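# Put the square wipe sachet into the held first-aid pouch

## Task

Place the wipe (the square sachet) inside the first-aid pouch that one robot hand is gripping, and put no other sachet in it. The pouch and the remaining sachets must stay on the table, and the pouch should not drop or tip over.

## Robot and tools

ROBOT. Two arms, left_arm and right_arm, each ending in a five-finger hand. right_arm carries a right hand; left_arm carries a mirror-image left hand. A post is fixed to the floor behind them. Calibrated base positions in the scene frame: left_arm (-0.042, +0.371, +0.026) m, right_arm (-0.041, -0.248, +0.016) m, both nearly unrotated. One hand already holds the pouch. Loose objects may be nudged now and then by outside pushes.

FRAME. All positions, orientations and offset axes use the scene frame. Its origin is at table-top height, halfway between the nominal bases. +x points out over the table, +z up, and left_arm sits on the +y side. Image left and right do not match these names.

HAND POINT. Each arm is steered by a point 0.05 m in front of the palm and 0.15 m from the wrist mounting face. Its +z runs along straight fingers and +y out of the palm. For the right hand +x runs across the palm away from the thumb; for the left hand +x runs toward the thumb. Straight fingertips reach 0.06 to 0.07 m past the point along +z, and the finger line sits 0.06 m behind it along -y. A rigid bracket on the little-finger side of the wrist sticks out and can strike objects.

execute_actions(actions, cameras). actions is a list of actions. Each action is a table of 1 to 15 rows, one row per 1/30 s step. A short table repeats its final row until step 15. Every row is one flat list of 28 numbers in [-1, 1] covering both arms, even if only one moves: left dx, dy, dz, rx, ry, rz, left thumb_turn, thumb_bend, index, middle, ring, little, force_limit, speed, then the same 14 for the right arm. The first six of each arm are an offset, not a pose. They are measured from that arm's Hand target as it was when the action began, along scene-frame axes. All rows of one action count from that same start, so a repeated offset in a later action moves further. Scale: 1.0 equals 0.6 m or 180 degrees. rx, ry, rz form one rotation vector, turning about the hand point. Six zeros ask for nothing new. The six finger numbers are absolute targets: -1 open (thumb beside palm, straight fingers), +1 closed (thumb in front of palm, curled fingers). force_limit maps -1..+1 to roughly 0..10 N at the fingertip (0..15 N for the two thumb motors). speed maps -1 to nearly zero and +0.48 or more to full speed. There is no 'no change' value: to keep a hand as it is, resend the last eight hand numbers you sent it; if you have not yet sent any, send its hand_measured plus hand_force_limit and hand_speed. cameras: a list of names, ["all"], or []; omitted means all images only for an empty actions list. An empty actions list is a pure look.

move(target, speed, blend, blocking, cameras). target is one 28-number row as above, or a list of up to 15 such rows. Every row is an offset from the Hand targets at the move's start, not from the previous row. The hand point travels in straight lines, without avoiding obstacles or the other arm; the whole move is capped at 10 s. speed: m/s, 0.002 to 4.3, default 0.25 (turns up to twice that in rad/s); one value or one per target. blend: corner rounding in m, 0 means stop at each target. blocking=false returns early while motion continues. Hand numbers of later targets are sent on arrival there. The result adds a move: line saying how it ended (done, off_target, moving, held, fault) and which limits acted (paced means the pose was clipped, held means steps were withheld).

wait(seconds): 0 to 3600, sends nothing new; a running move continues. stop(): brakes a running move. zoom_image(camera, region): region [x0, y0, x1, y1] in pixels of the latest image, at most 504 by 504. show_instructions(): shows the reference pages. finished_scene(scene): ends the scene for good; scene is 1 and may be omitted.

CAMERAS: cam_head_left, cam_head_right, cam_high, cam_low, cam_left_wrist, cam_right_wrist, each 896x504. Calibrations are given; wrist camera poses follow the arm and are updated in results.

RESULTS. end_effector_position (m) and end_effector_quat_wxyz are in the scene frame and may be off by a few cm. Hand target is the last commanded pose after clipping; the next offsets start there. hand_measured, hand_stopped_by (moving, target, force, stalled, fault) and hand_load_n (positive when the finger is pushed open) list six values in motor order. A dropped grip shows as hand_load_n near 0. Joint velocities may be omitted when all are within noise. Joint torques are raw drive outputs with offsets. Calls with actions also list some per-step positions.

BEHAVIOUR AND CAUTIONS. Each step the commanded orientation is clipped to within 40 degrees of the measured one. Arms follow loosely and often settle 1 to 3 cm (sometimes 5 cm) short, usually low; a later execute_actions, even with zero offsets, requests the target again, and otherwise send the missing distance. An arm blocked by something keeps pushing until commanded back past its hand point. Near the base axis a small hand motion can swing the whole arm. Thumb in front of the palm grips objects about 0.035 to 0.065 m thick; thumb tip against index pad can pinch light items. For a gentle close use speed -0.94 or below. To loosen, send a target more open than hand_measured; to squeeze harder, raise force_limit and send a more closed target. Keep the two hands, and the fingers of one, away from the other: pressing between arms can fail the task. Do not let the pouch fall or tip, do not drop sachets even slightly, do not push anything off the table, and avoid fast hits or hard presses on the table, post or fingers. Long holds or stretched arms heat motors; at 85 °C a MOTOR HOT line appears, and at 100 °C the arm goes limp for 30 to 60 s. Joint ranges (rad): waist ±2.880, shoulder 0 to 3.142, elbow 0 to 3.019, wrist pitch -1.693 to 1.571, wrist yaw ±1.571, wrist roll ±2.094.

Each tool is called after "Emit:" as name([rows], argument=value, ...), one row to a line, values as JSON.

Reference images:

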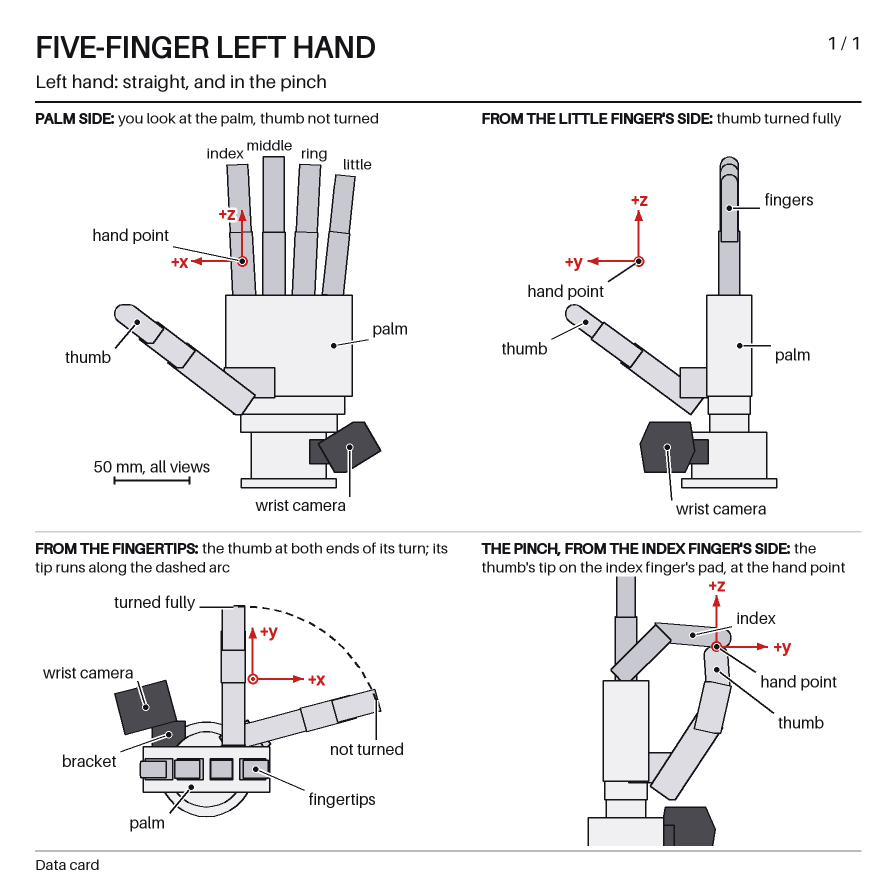

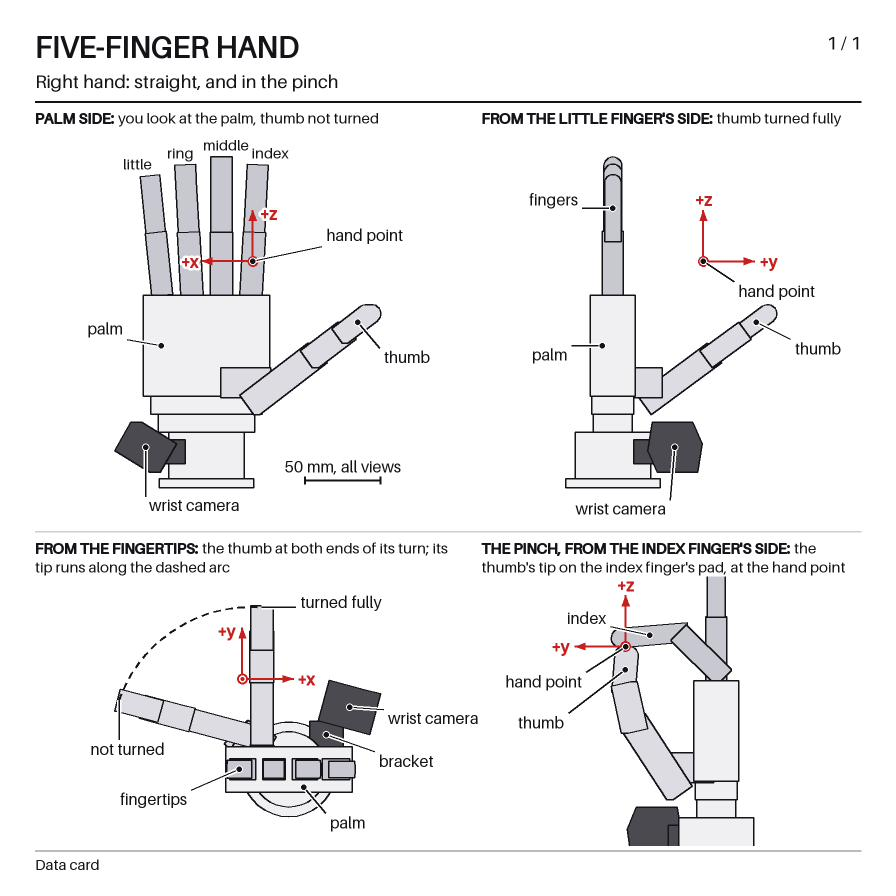

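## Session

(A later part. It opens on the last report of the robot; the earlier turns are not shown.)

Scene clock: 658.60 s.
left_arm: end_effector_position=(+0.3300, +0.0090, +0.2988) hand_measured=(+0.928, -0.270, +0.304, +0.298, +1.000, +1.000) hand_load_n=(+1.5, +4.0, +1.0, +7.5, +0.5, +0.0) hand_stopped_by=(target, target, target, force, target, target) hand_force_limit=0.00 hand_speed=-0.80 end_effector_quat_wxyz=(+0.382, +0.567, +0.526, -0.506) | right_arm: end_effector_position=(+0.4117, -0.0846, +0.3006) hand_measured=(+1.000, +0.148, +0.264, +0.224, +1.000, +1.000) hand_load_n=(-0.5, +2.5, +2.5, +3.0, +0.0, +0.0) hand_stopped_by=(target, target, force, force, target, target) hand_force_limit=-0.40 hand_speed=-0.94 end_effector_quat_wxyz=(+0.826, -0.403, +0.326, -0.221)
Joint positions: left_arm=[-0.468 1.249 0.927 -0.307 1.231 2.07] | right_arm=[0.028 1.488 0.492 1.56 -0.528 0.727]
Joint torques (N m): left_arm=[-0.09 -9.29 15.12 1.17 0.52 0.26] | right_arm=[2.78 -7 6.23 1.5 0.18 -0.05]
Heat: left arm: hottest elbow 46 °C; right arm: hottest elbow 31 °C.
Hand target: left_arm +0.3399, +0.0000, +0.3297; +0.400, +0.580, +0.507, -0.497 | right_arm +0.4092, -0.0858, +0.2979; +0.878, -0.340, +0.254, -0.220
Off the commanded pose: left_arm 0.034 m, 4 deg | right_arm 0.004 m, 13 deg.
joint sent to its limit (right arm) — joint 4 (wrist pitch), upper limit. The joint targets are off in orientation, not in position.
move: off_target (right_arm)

Emit:
move([
  [0,0,0,0,0,0,0.928,-0.268,0.304,0.298,1,1,0,-0.8,0.0,0.004,-0.012,0,0,0,1,0.15,0.45,0.45,1,1,-0.4,-0.94],
], speed=0.05, cameras=["cam_right_wrist","cam_high","cam_head_left"])

Emit:
zoom_image(camera="cam_high", region=[425, 80, 515, 160])

Emit:
zoom_image(camera="cam_head_left", region=[400, 130, 490, 210])

Scene clock: 663.10 s.
left_arm: end_effector_position=(+0.3300, +0.0090, +0.2988) hand_measured=(+0.928, -0.270, +0.304, +0.298, +1.000, +1.000) hand_load_n=(+1.5, +4.0, +1.5, +8.0, +0.0, +0.0) hand_stopped_by=(target, target, target, force, target, target) hand_force_limit=0.00 hand_speed=-0.80 end_effector_quat_wxyz=(+0.382, +0.567, +0.526, -0.506) | right_arm: end_effector_position=(+0.4110, -0.0849, +0.2979) hand_measured=(+1.000, +0.148, +0.264, +0.224, +1.000, +1.000) hand_load_n=(-0.5, +2.0, +3.0, +3.0, +0.0, +0.0) hand_stopped_by=(target, target, force, force, target, target) hand_force_limit=-0.40 hand_speed=-0.94 end_effector_quat_wxyz=(+0.824, -0.406, +0.326, -0.225)
Joint positions: left_arm=[-0.468 1.249 0.927 -0.307 1.231 2.07] | right_arm=[0.028 1.488 0.487 1.56 -0.528 0.715]
Joint torques (N m): left_arm=[-0.15 -9.35 15.12 1.17 0.52 0.26] | right_arm=[3.31 -6.3 6.08 1.55 0.3 -0.08]
Heat: left arm: hottest elbow 46 °C; right arm: hottest elbow 31 °C.
Hand target: left_arm +0.3399, +0.0000, +0.3297; +0.400, +0.580, +0.507, -0.497 | right_arm +0.4092, -0.0834, +0.2907; +0.879, -0.340, +0.254, -0.220
Off the commanded pose: left_arm 0.034 m, 4 deg | right_arm 0.008 m, 13 deg.
joint sent to its limit (right arm) — joint 4 (wrist pitch), upper limit. The joint targets are off in orientation, not in position.
move: off_target (right_arm)
cam_right_wrist: T_world_to_cam=[[0.27604, 0.34145, -0.89845, 0.17586], [-0.92205, 0.35795, -0.14726, 0.45031], [0.27132, 0.86907, 0.41364, -0.04279]] pos_world=[0.37827, -0.18405, 0.24202]
Images, in order (width x height): cam_head_left 896x504, cam_high 896x504, cam_right_wrist 896x504.

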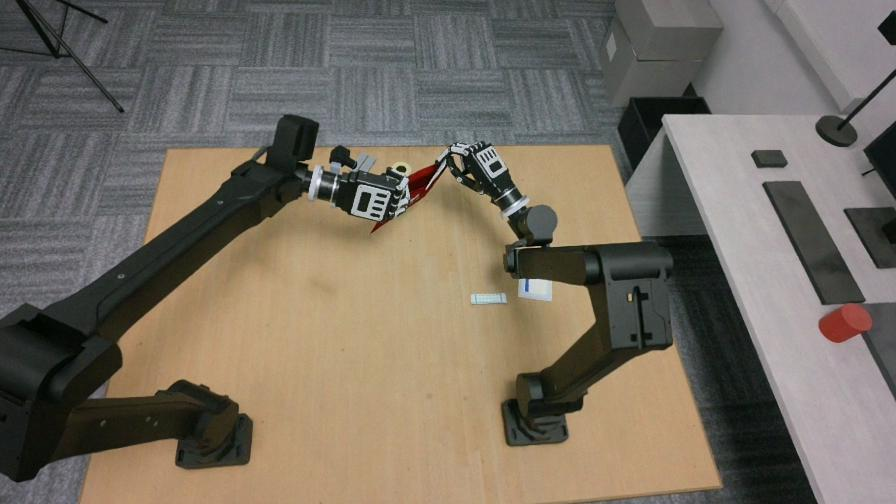

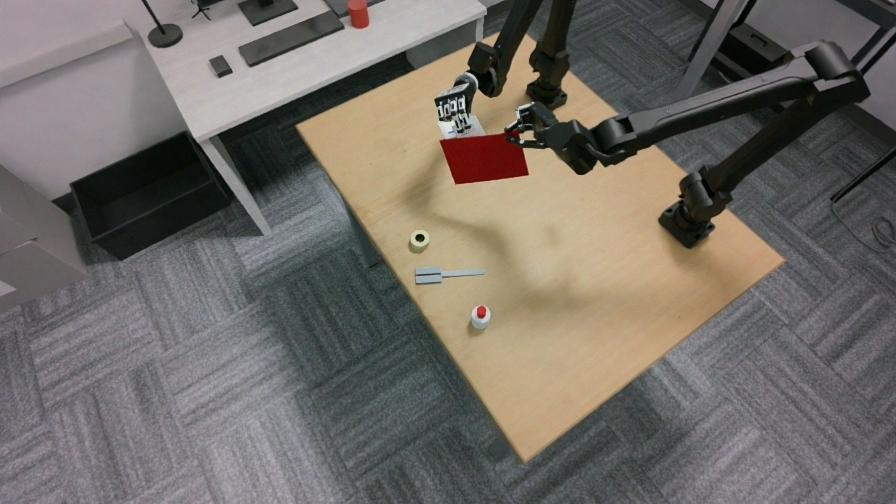

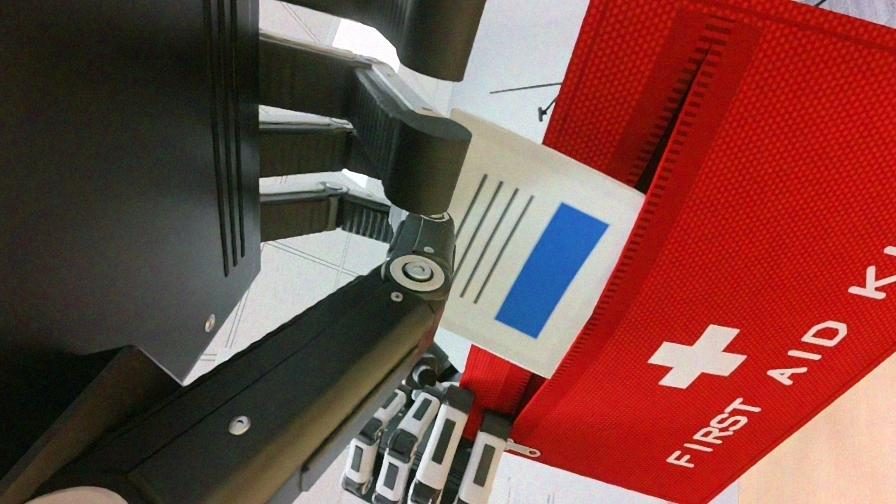

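Scaled by 5.600 from the camera's image (finer frame: 1280x720).

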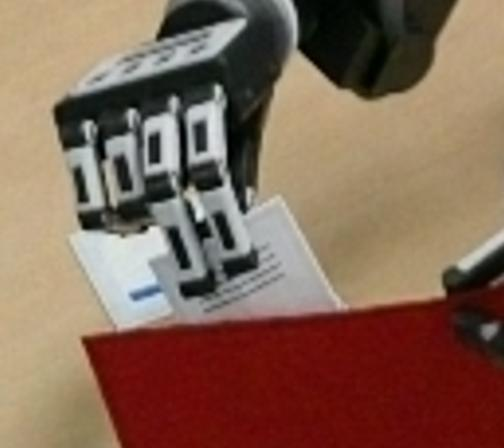

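Scaled by 5.600 from the camera's image (finer frame: 1280x720).

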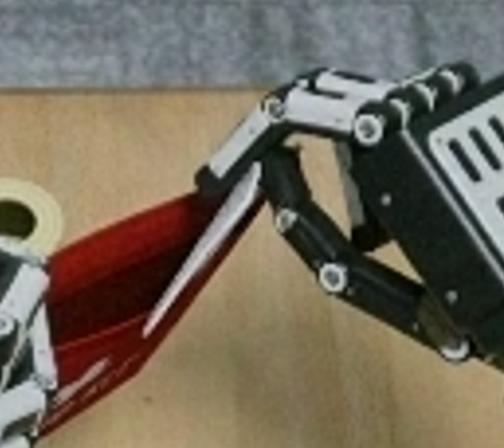

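Emit:
zoom_image(camera="cam_right_wrist", region=[480, 140, 700, 420])

Scaled by 1.800 from the camera's image (finer frame: 1280x720).

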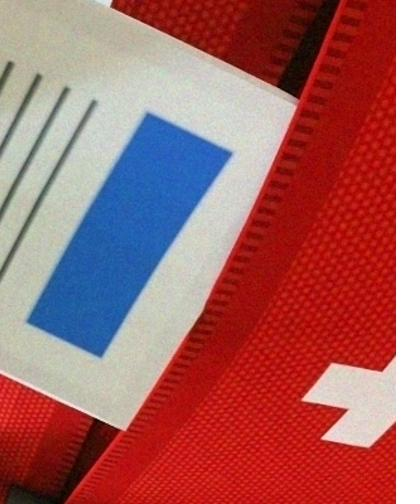

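Emit:
move([
  [0,0,0,0,0,0,0.928,-0.268,0.304,0.298,1,1,0,-0.8,-0.004,-0.009,0.045,0,0,0,1,0.15,0.45,0.45,1,1,-0.4,-0.94],
], speed=0.05, cameras=["cam_right_wrist","cam_head_left"])

Emit:
zoom_image(camera="cam_head_left", region=[400, 130, 490, 210])

Scene clock: 686.50 s.
left_arm: end_effector_position=(+0.3300, +0.0090, +0.2988) hand_measured=(+0.928, -0.270, +0.304, +0.298, +1.000, +1.000) hand_load_n=(+1.5, +4.0, +1.0, +7.5, +0.0, +0.0) hand_stopped_by=(target, target, target, force, target, target) hand_force_limit=0.00 hand_speed=-0.80 end_effector_quat_wxyz=(+0.382, +0.567, +0.526, -0.506) | right_arm: end_effector_position=(+0.4074, -0.0849, +0.3066) hand_measured=(+1.000, +0.148, +0.264, +0.224, +1.000, +1.000) hand_load_n=(-0.5, +2.0, +3.0, +3.0, +0.0, +0.0) hand_stopped_by=(target, target, force, force, target, target) hand_force_limit=-0.40 hand_speed=-0.94 end_effector_quat_wxyz=(+0.829, -0.400, +0.323, -0.221)
Joint positions: left_arm=[-0.468 1.249 0.927 -0.307 1.231 2.07] | right_arm=[0.027 1.47 0.487 1.56 -0.528 0.736]
Joint torques (N m): left_arm=[-0.15 -9.35 15.12 1.17 0.52 0.26] | right_arm=[2.43 -8.12 7.91 1.54 0.24 0.09]
Heat: left arm: hottest elbow 46 °C; right arm: hottest elbow 30 °C.
Hand target: left_arm +0.3399, +0.0000, +0.3297; +0.400, +0.580, +0.507, -0.497 | right_arm +0.4068, -0.0888, +0.3177; +0.878, -0.340, +0.254, -0.220
Off the commanded pose: left_arm 0.034 m, 4 deg | right_arm 0.012 m, 12 deg.
joint sent to its limit (right arm) — joint 4 (wrist pitch), upper limit. The joint targets are off in orientation, not in position.
move: off_target (right_arm)
cam_right_wrist: T_world_to_cam=[[0.27912, 0.35779, -0.89111, 0.18263], [-0.92423, 0.35191, -0.1482, 0.44889], [0.26056, 0.86496, 0.4289, -0.04611]] pos_world=[0.37592, -0.18343, 0.24905]
Images, in order (width x height): cam_head_left 896x504, cam_right_wrist 896x504.

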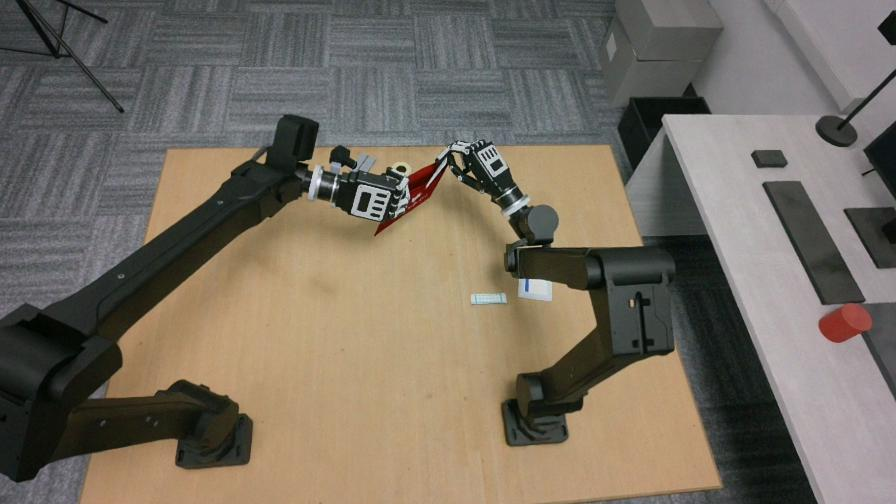

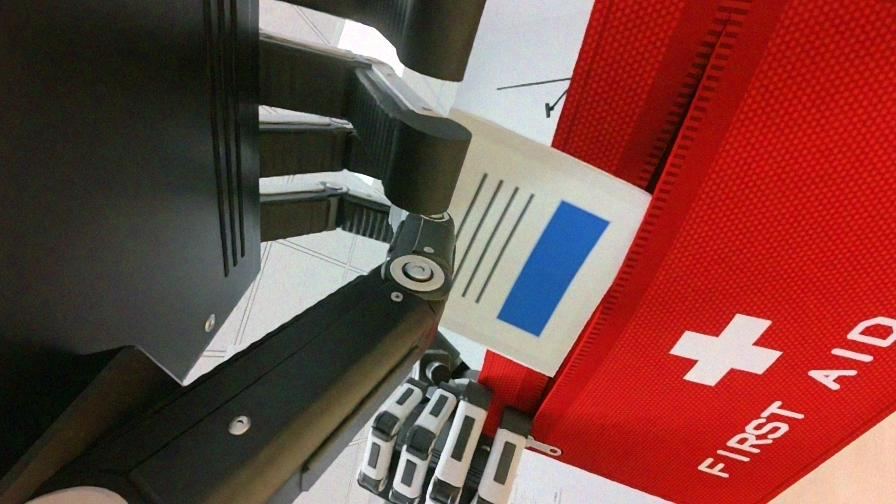

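Scaled by 5.600 from the camera's image (finer frame: 1280x720).

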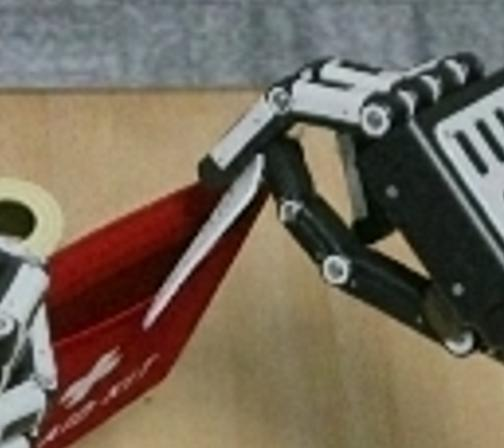

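Emit:
move([
  [0,0,0,0,0,0,0.928,-0.268,0.304,0.298,1,1,0,-0.8,0.0,0.0,0.016,0,0,0,1,0.15,0.45,0.45,1,1,-0.4,-0.94],
], speed=0.05, cameras=["cam_right_wrist"])

Emit:
zoom_image(camera="cam_right_wrist", region=[420, 60, 760, 420])

Scene clock: 693.80 s.
left_arm: end_effector_position=(+0.3300, +0.0090, +0.2988) hand_measured=(+0.928, -0.270, +0.304, +0.298, +1.000, +1.000) hand_load_n=(+1.5, +4.0, +1.5, +8.0, +0.0, +0.0) hand_stopped_by=(target, target, target, force, target, target) hand_force_limit=0.00 hand_speed=-0.80 end_effector_quat_wxyz=(+0.382, +0.567, +0.526, -0.506) | right_arm: end_effector_position=(+0.4050, -0.0847, +0.3122) hand_measured=(+1.000, +0.148, +0.264, +0.224, +1.000, +1.000) hand_load_n=(-0.5, +2.0, +3.0, +3.0, +0.0, +0.0) hand_stopped_by=(target, target, force, force, target, target) hand_force_limit=-0.40 hand_speed=-0.94 end_effector_quat_wxyz=(+0.832, -0.397, +0.321, -0.218)
Joint positions: left_arm=[-0.468 1.249 0.927 -0.307 1.231 2.07] | right_arm=[0.027 1.459 0.487 1.56 -0.528 0.748]
Joint torques (N m): left_arm=[-0.09 -9.35 15.13 1.17 0.52 0.26] | right_arm=[2.55 -8.06 8.75 1.48 0.4 0.07]
Heat: left arm: hottest elbow 46 °C; right arm: hottest elbow 30 °C.
Hand target: left_arm +0.3399, +0.0000, +0.3297; +0.400, +0.580, +0.507, -0.497 | right_arm +0.4068, -0.0888, +0.3274; +0.879, -0.340, +0.254, -0.220
Off the commanded pose: left_arm 0.034 m, 4 deg | right_arm 0.016 m, 11 deg.
joint sent to its limit (right arm) — joint 4 (wrist pitch), upper limit. The joint targets are off in orientation, not in position.
move: off_target (right_arm)
cam_right_wrist: T_world_to_cam=[[0.28164, 0.3674, -0.88639, 0.18639], [-0.92537, 0.34826, -0.14968, 0.44804], [0.2537, 0.8624, 0.43807, -0.04824]] pos_world=[0.37435, -0.18291, 0.25341]

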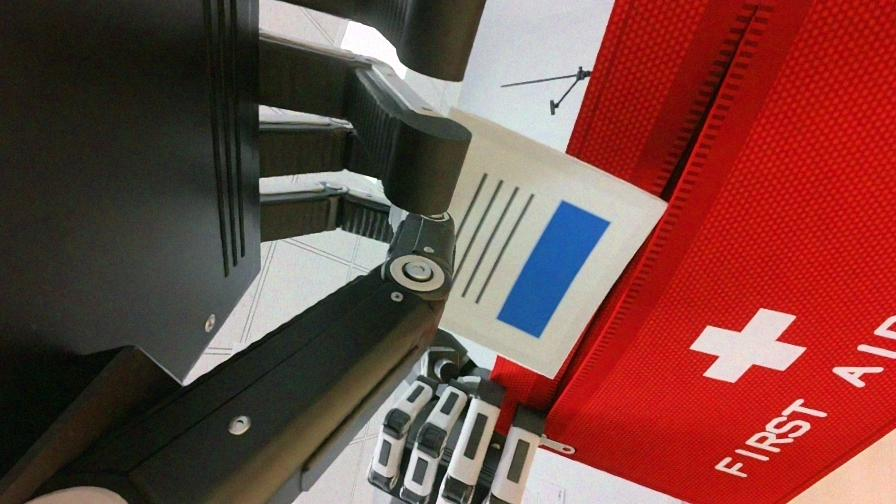

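Scaled by 1.400 from the camera's image (finer frame: 1280x720).

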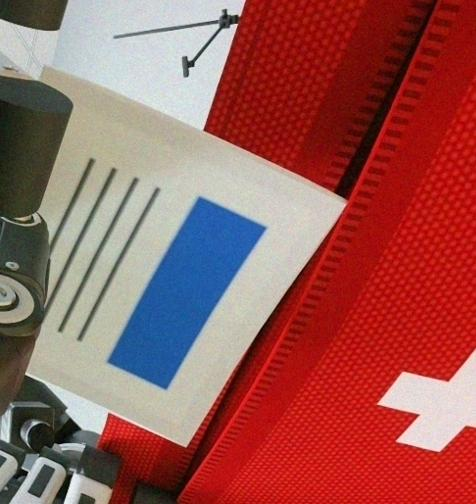

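Emit:
move([
  [0,0,0,-0.0404,0.0343,0.0166,0.928,-0.268,0.304,0.298,1,1,0,-0.8,0.0,0.0,0.0,0,0,0,1,0.15,0.45,0.45,1,1,-0.4,-0.94],
], speed=0.04, cameras=["all"])

Emit:
zoom_image(camera="cam_high", region=[400, 60, 580, 200])

Emit:
zoom_image(camera="cam_head_left", region=[350, 130, 490, 250])

Emit:
zoom_image(camera="cam_low", region=[480, 40, 680, 220])

Scene clock: 702.57 s.
left_arm: end_effector_position=(+0.3409, -0.0011, +0.3375) hand_measured=(+0.928, -0.270, +0.304, +0.298, +1.000, +1.000) hand_load_n=(+1.5, +4.0, +1.5, +8.0, +0.0, +0.0) hand_stopped_by=(target, target, target, force, target, target) hand_force_limit=0.00 hand_speed=-0.80 end_effector_quat_wxyz=(+0.423, +0.515, +0.507, -0.547) | right_arm: end_effector_position=(+0.4049, -0.0848, +0.3125) hand_measured=(+1.000, +0.148, +0.264, +0.224, +1.000, +1.000) hand_load_n=(-0.5, +2.0, +2.5, +3.0, +0.0, +0.0) hand_stopped_by=(target, target, force, force, target, target) hand_force_limit=-0.40 hand_speed=-0.94 end_effector_quat_wxyz=(+0.832, -0.396, +0.321, -0.218)
Joint positions: left_arm=[-0.468 1.249 0.865 0.243 1.247 1.586] | right_arm=[0.027 1.458 0.487 1.56 -0.527 0.749]
Joint torques (N m): left_arm=[0.44 -8.7 8.87 2.82 0.18 0.06] | right_arm=[2.55 -7.82 8.77 1.58 0.36 0.08]
Heat: left arm: hottest elbow 46 °C; right arm: hottest elbow 30 °C.
Hand target: left_arm +0.3400, +0.0000, +0.3300; +0.422, +0.512, +0.509, -0.548 | right_arm +0.4067, -0.0888, +0.3274; +0.879, -0.340, +0.254, -0.220
Off the commanded pose: left_arm 0.008 m, 1 deg | right_arm 0.016 m, 11 deg.
joint sent to its limit (right arm) — joint 4 (wrist pitch), upper limit. The joint targets are off in orientation, not in position.
move: done
cam_left_wrist: T_world_to_cam=[[-0.98077, 0.09961, -0.16786, 0.39136], [0.19517, 0.49146, -0.84875, 0.22444], [-0.00205, -0.86519, -0.50144, 0.2869]] pos_world=[0.34061, 0.09894, 0.40005]
cam_right_wrist: T_world_to_cam=[[0.282, 0.36814, -0.88597, 0.18664], [-0.92531, 0.34838, -0.14977, 0.44813], [0.25352, 0.86203, 0.43889, -0.04862]] pos_world=[0.37435, -0.18291, 0.25381]

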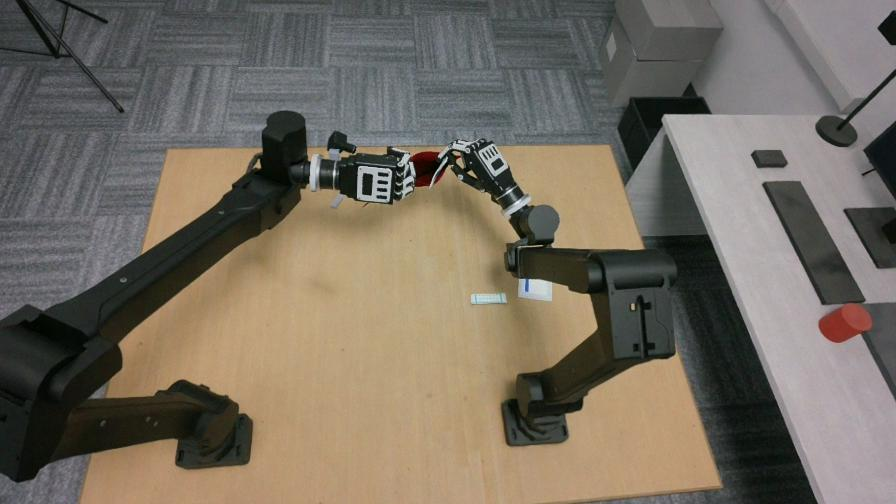

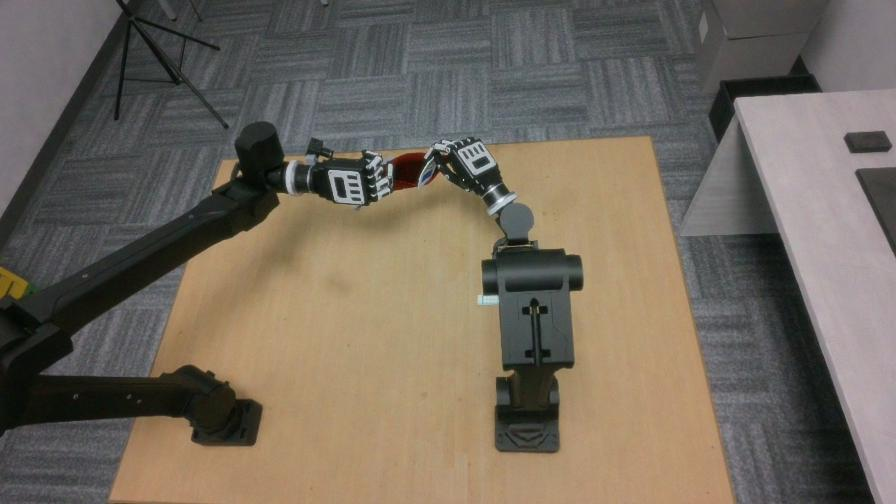

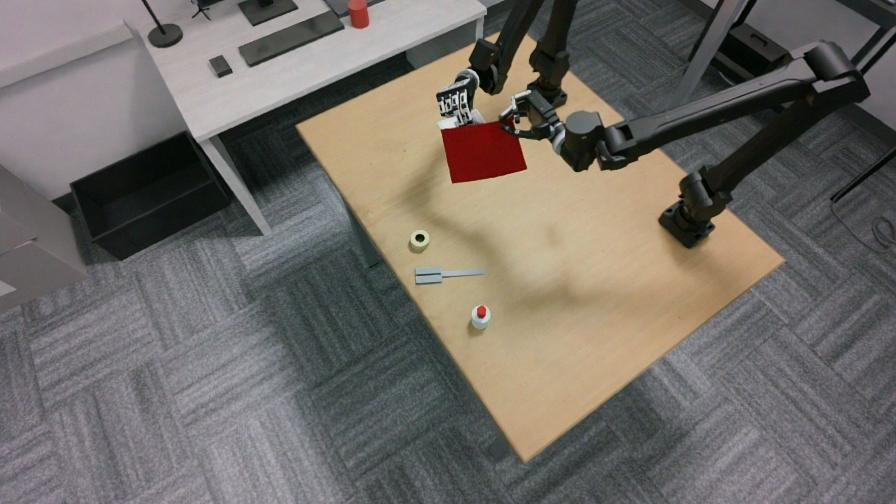

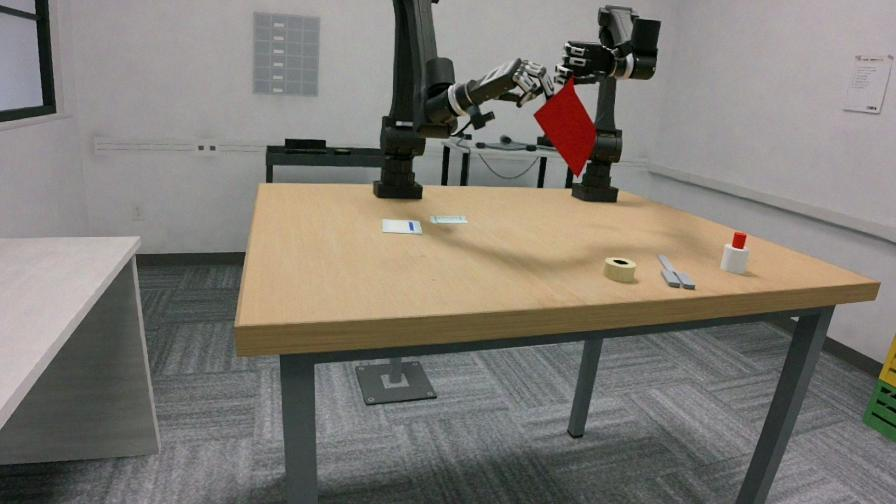

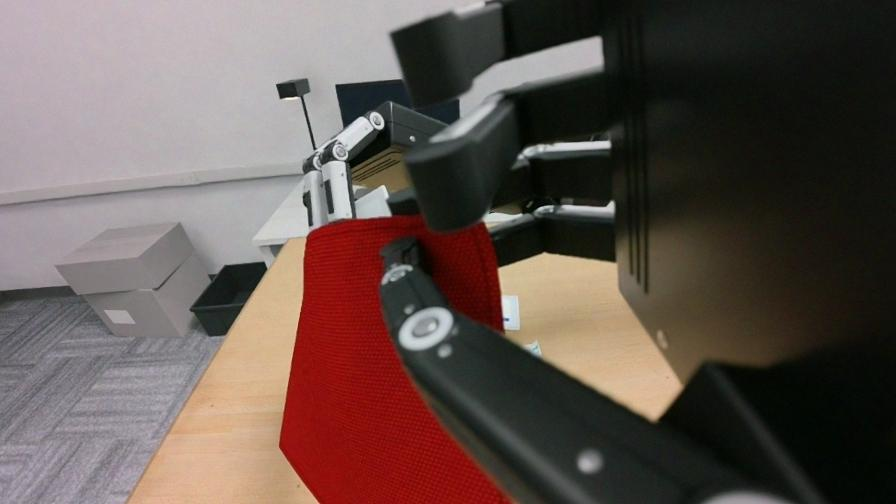

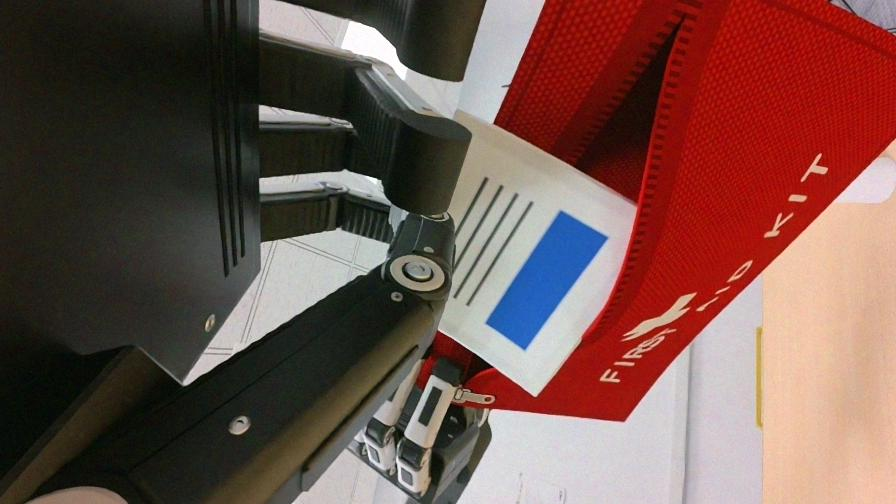

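Scaled by 2.800 from the camera's image (finer frame: 1280x720).

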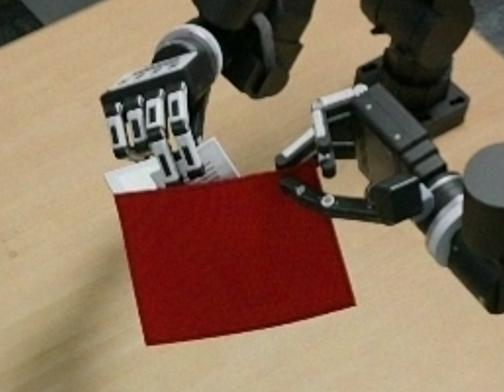

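Scaled by 3.600 from the camera's image (finer frame: 1280x720).

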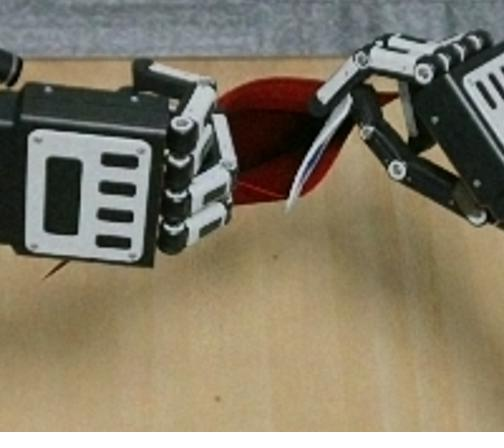

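Scaled by 2.520 from the camera's image (finer frame: 1280x720).

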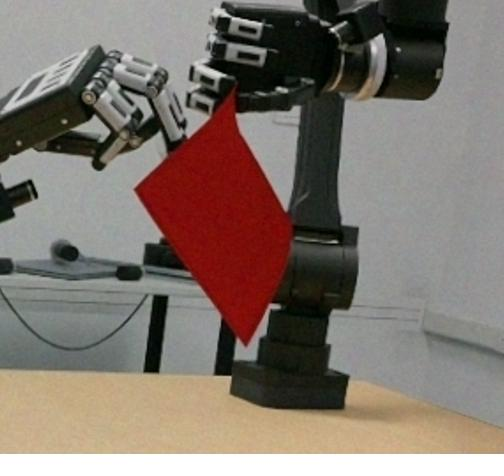

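Emit:
move([
  [0,0,0,0,0,0,0.928,-0.268,0.304,0.298,1,1,0,-0.8,0.0,0.0,0.02,0,0,0,1,0.15,0.45,0.45,1,1,-0.4,-0.94],
  [0,0,0,0,0,0,0.928,-0.268,0.304,0.298,1,1,0,-0.8,0.013,0.015,0.02,0,0,0,1,0.15,0.45,0.45,1,1,-0.4,-0.94],
], speed=0.05, cameras=["cam_right_wrist","cam_head_left","cam_left_wrist","cam_high"])

Emit:
zoom_image(camera="cam_head_left", region=[400, 130, 490, 210])

Emit:
zoom_image(camera="cam_high", region=[425, 80, 515, 160])

Scene clock: 720.83 s.
left_arm: end_effector_position=(+0.3409, -0.0011, +0.3374) hand_measured=(+0.928, -0.270, +0.304, +0.298, +1.000, +1.000) hand_load_n=(+1.0, +4.0, +1.5, +7.5, +0.0, +0.0) hand_stopped_by=(target, target, target, force, target, target) hand_force_limit=0.00 hand_speed=-0.80 end_effector_quat_wxyz=(+0.423, +0.515, +0.507, -0.547) | right_arm: end_effector_position=(+0.4063, -0.0838, +0.3259) hand_measured=(+1.000, +0.148, +0.264, +0.224, +1.000, +1.000) hand_load_n=(-0.5, +2.0, +3.0, +3.0, +0.0, +0.0) hand_stopped_by=(target, target, force, force, target, target) hand_force_limit=-0.40 hand_speed=-0.94 end_effector_quat_wxyz=(+0.839, -0.383, +0.317, -0.219)
Joint positions: left_arm=[-0.468 1.249 0.865 0.243 1.247 1.585] | right_arm=[0.037 1.445 0.499 1.56 -0.5 0.763]
Joint torques (N m): left_arm=[0.44 -8.7 8.87 2.85 0.18 0.05] | right_arm=[3.6 -6.18 10.89 1.48 0.39 -0.04]
Heat: left arm: hottest elbow 44 °C; right arm: hottest elbow 31 °C.
Hand target: left_arm +0.3399, +0.0000, +0.3300; +0.421, +0.512, +0.510, -0.548 | right_arm +0.4146, -0.0799, +0.3394; +0.879, -0.340, +0.254, -0.220
Off the commanded pose: left_arm 0.008 m, 0 deg | right_arm 0.016 m, 10 deg.
joint sent to its limit (right arm) — joint 4 (wrist pitch), upper limit. The joint targets are off in orientation, not in position.
move: off_target (right_arm)
cam_left_wrist: T_world_to_cam=[[-0.98096, 0.09953, -0.16673, 0.39097], [0.19417, 0.49159, -0.8489, 0.22475], [-0.00253, -0.86512, -0.50156, 0.28706]] pos_world=[0.34061, 0.09894, 0.39995]
cam_right_wrist: T_world_to_cam=[[0.29916, 0.38941, -0.87113, 0.18767], [-0.92068, 0.35766, -0.1563, 0.45204], [0.25071, 0.84879, 0.46552, -0.06435]] pos_world=[0.37617, -0.18014, 0.2641]
Images, in order (width x height): cam_head_left 896x504, cam_high 896x504, cam_left_wrist 896x504, cam_right_wrist 896x504.

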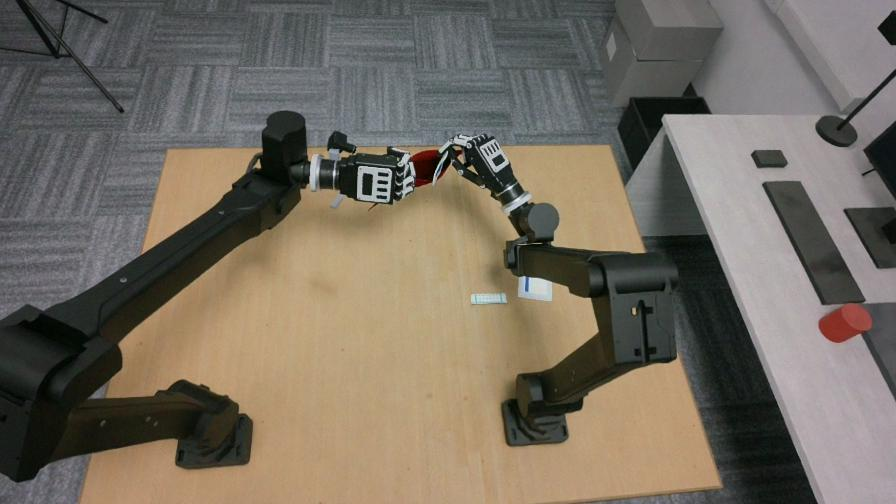

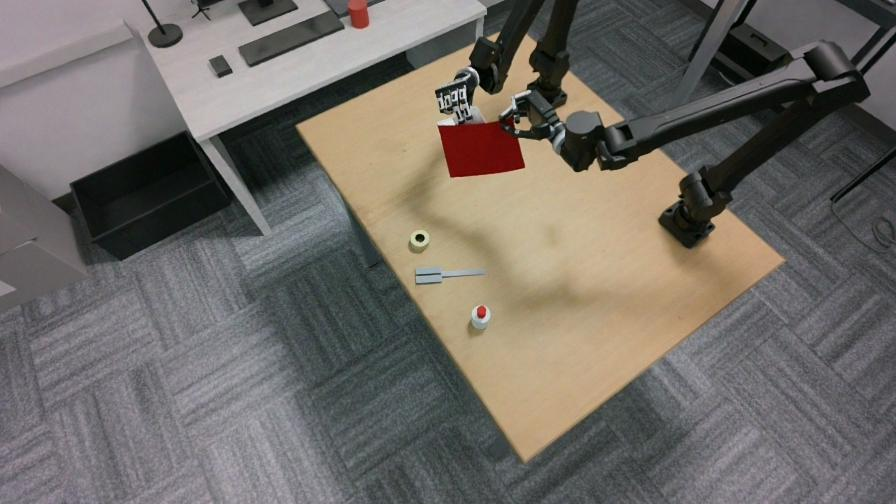

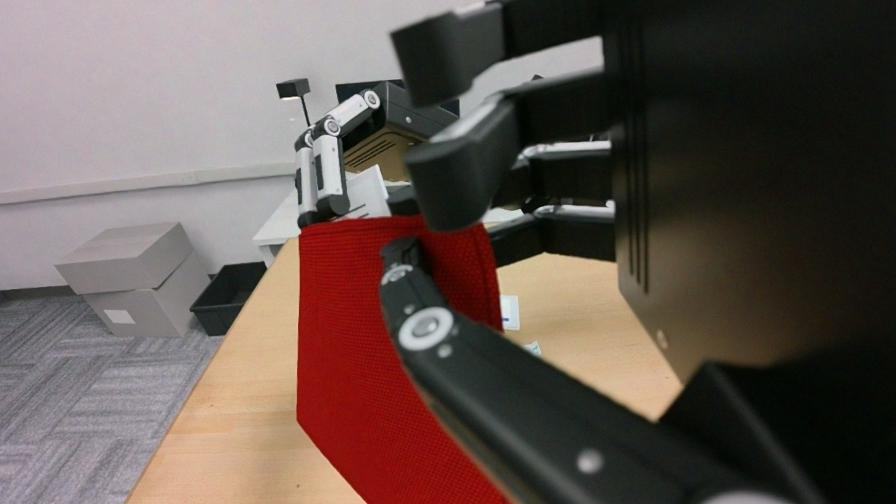

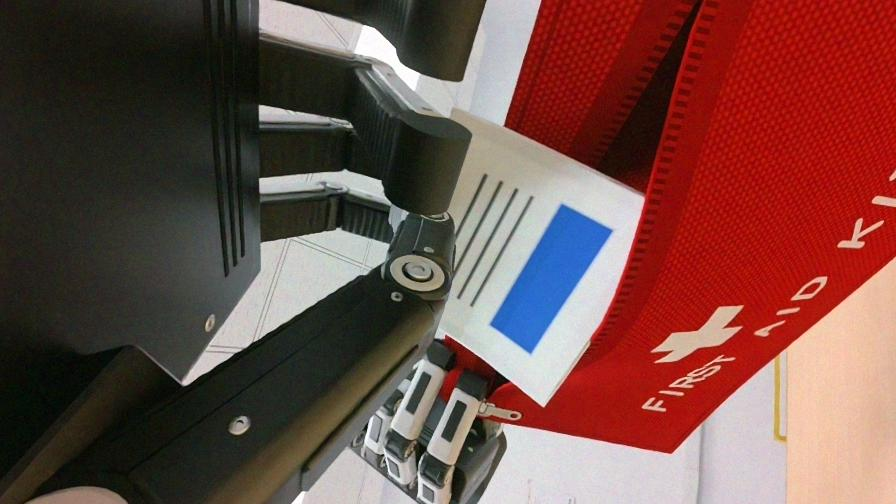

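Scaled by 5.600 from the camera's image (finer frame: 1280x720).

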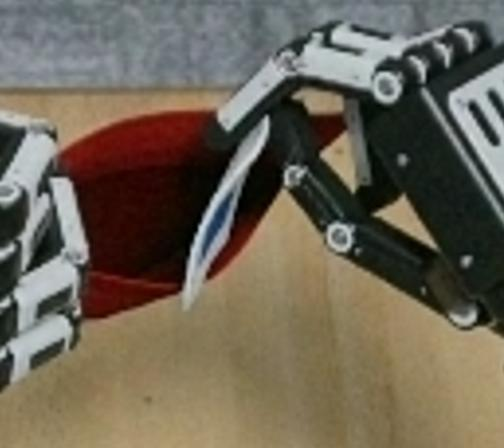

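Scaled by 5.600 from the camera's image (finer frame: 1280x720).

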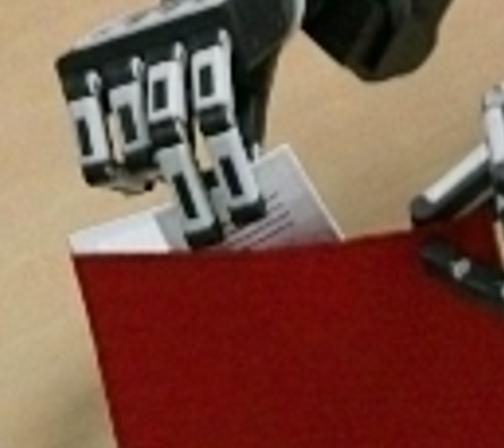

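Emit:
move([
  [0,0,0,0,0,0,0.928,-0.268,0.304,0.298,1,1,0,-0.8,0.012,0.022,-0.008,0,0,0,1,0.15,0.45,0.45,1,1,-0.4,-0.94],
], speed=0.05, cameras=["cam_right_wrist","cam_head_left","cam_high"])

Emit:
zoom_image(camera="cam_head_left", region=[400, 130, 490, 210])

Emit:
zoom_image(camera="cam_high", region=[425, 80, 515, 160])

Scene clock: 725.07 s.
left_arm: end_effector_position=(+0.3409, -0.0011, +0.3374) hand_measured=(+0.928, -0.270, +0.304, +0.298, +1.000, +1.000) hand_load_n=(+1.5, +4.0, +1.5, +7.5, +0.0, +0.0) hand_stopped_by=(target, target, target, force, target, target) hand_force_limit=0.00 hand_speed=-0.80 end_effector_quat_wxyz=(+0.423, +0.515, +0.507, -0.547) | right_arm: end_effector_position=(+0.4128, -0.0708, +0.3226) hand_measured=(+1.000, +0.148, +0.264, +0.224, +1.000, +1.000) hand_load_n=(-0.5, +2.0, +3.0, +3.0, +0.0, +0.0) hand_stopped_by=(target, target, force, force, target, target) hand_force_limit=-0.40 hand_speed=-0.94 end_effector_quat_wxyz=(+0.840, -0.383, +0.317, -0.217)
Joint positions: left_arm=[-0.468 1.249 0.865 0.243 1.247 1.584] | right_arm=[0.073 1.472 0.516 1.56 -0.474 0.743]
Joint torques (N m): left_arm=[0.5 -8.7 8.87 2.85 0.18 0.05] | right_arm=[3.66 -6.24 10.96 1.5 0.37 -0.1]
Heat: left arm: hottest elbow 44 °C; right arm: hottest elbow 31 °C.
Hand target: left_arm +0.3399, +0.0000, +0.3300; +0.421, +0.512, +0.510, -0.548 | right_arm +0.4217, -0.0665, +0.3345; +0.879, -0.340, +0.254, -0.220
Off the commanded pose: left_arm 0.008 m, 0 deg | right_arm 0.016 m, 10 deg.
joint sent to its limit (right arm) — joint 4 (wrist pitch), upper limit. The joint targets are off in orientation, not in position.
move: off_target (right_arm)
cam_right_wrist: T_world_to_cam=[[0.29666, 0.39156, -0.87102, 0.17892], [-0.9227, 0.35267, -0.15571, 0.45318], [0.24621, 0.84988, 0.46592, -0.07359]] pos_world=[0.38319, -0.16734, 0.2607]
Images, in order (width x height): cam_head_left 896x504, cam_high 896x504, cam_right_wrist 896x504.

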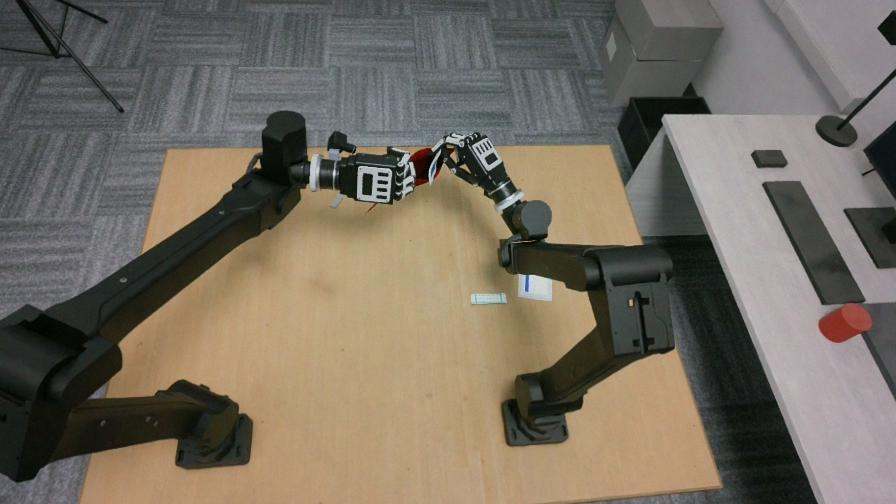

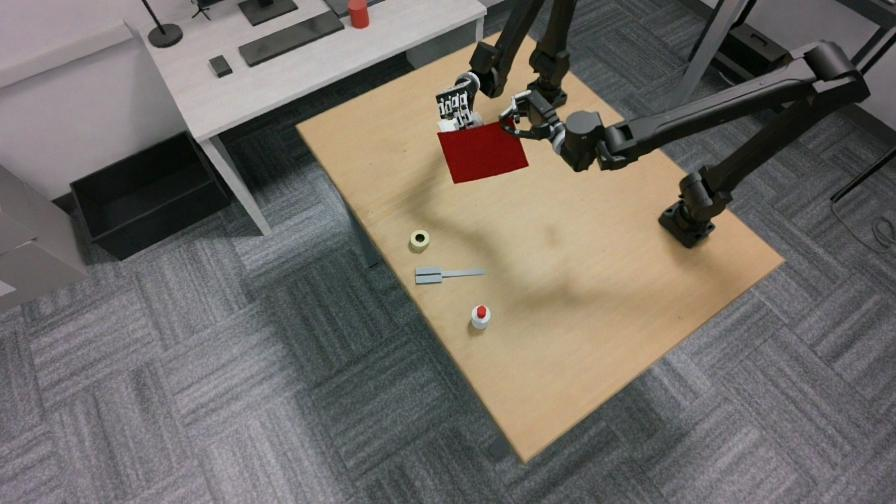

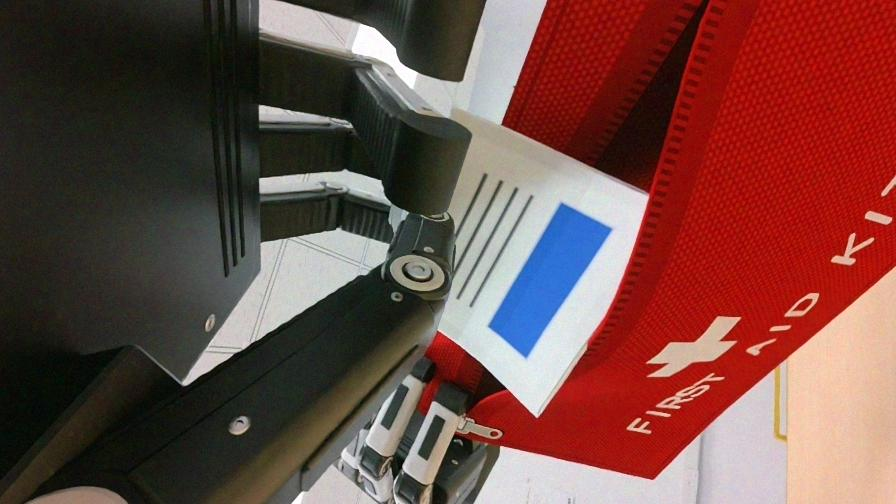

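Scaled by 5.600 from the camera's image (finer frame: 1280x720).

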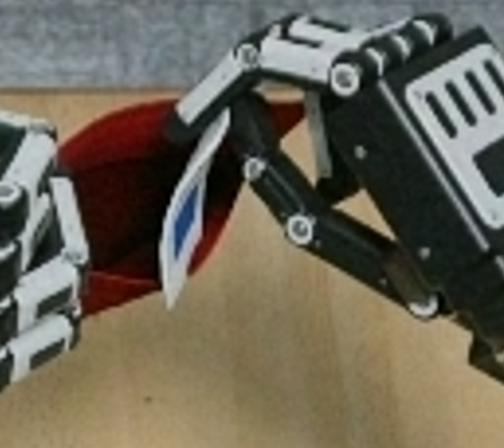

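Scaled by 5.600 from the camera's image (finer frame: 1280x720).

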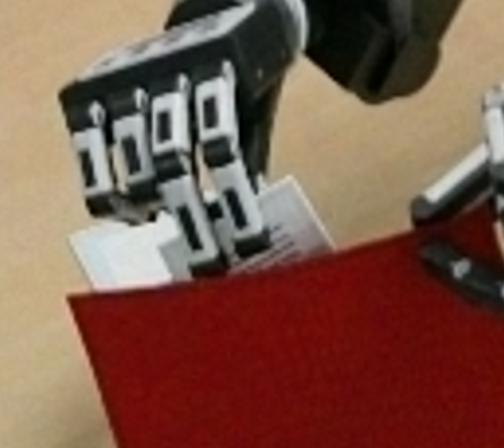

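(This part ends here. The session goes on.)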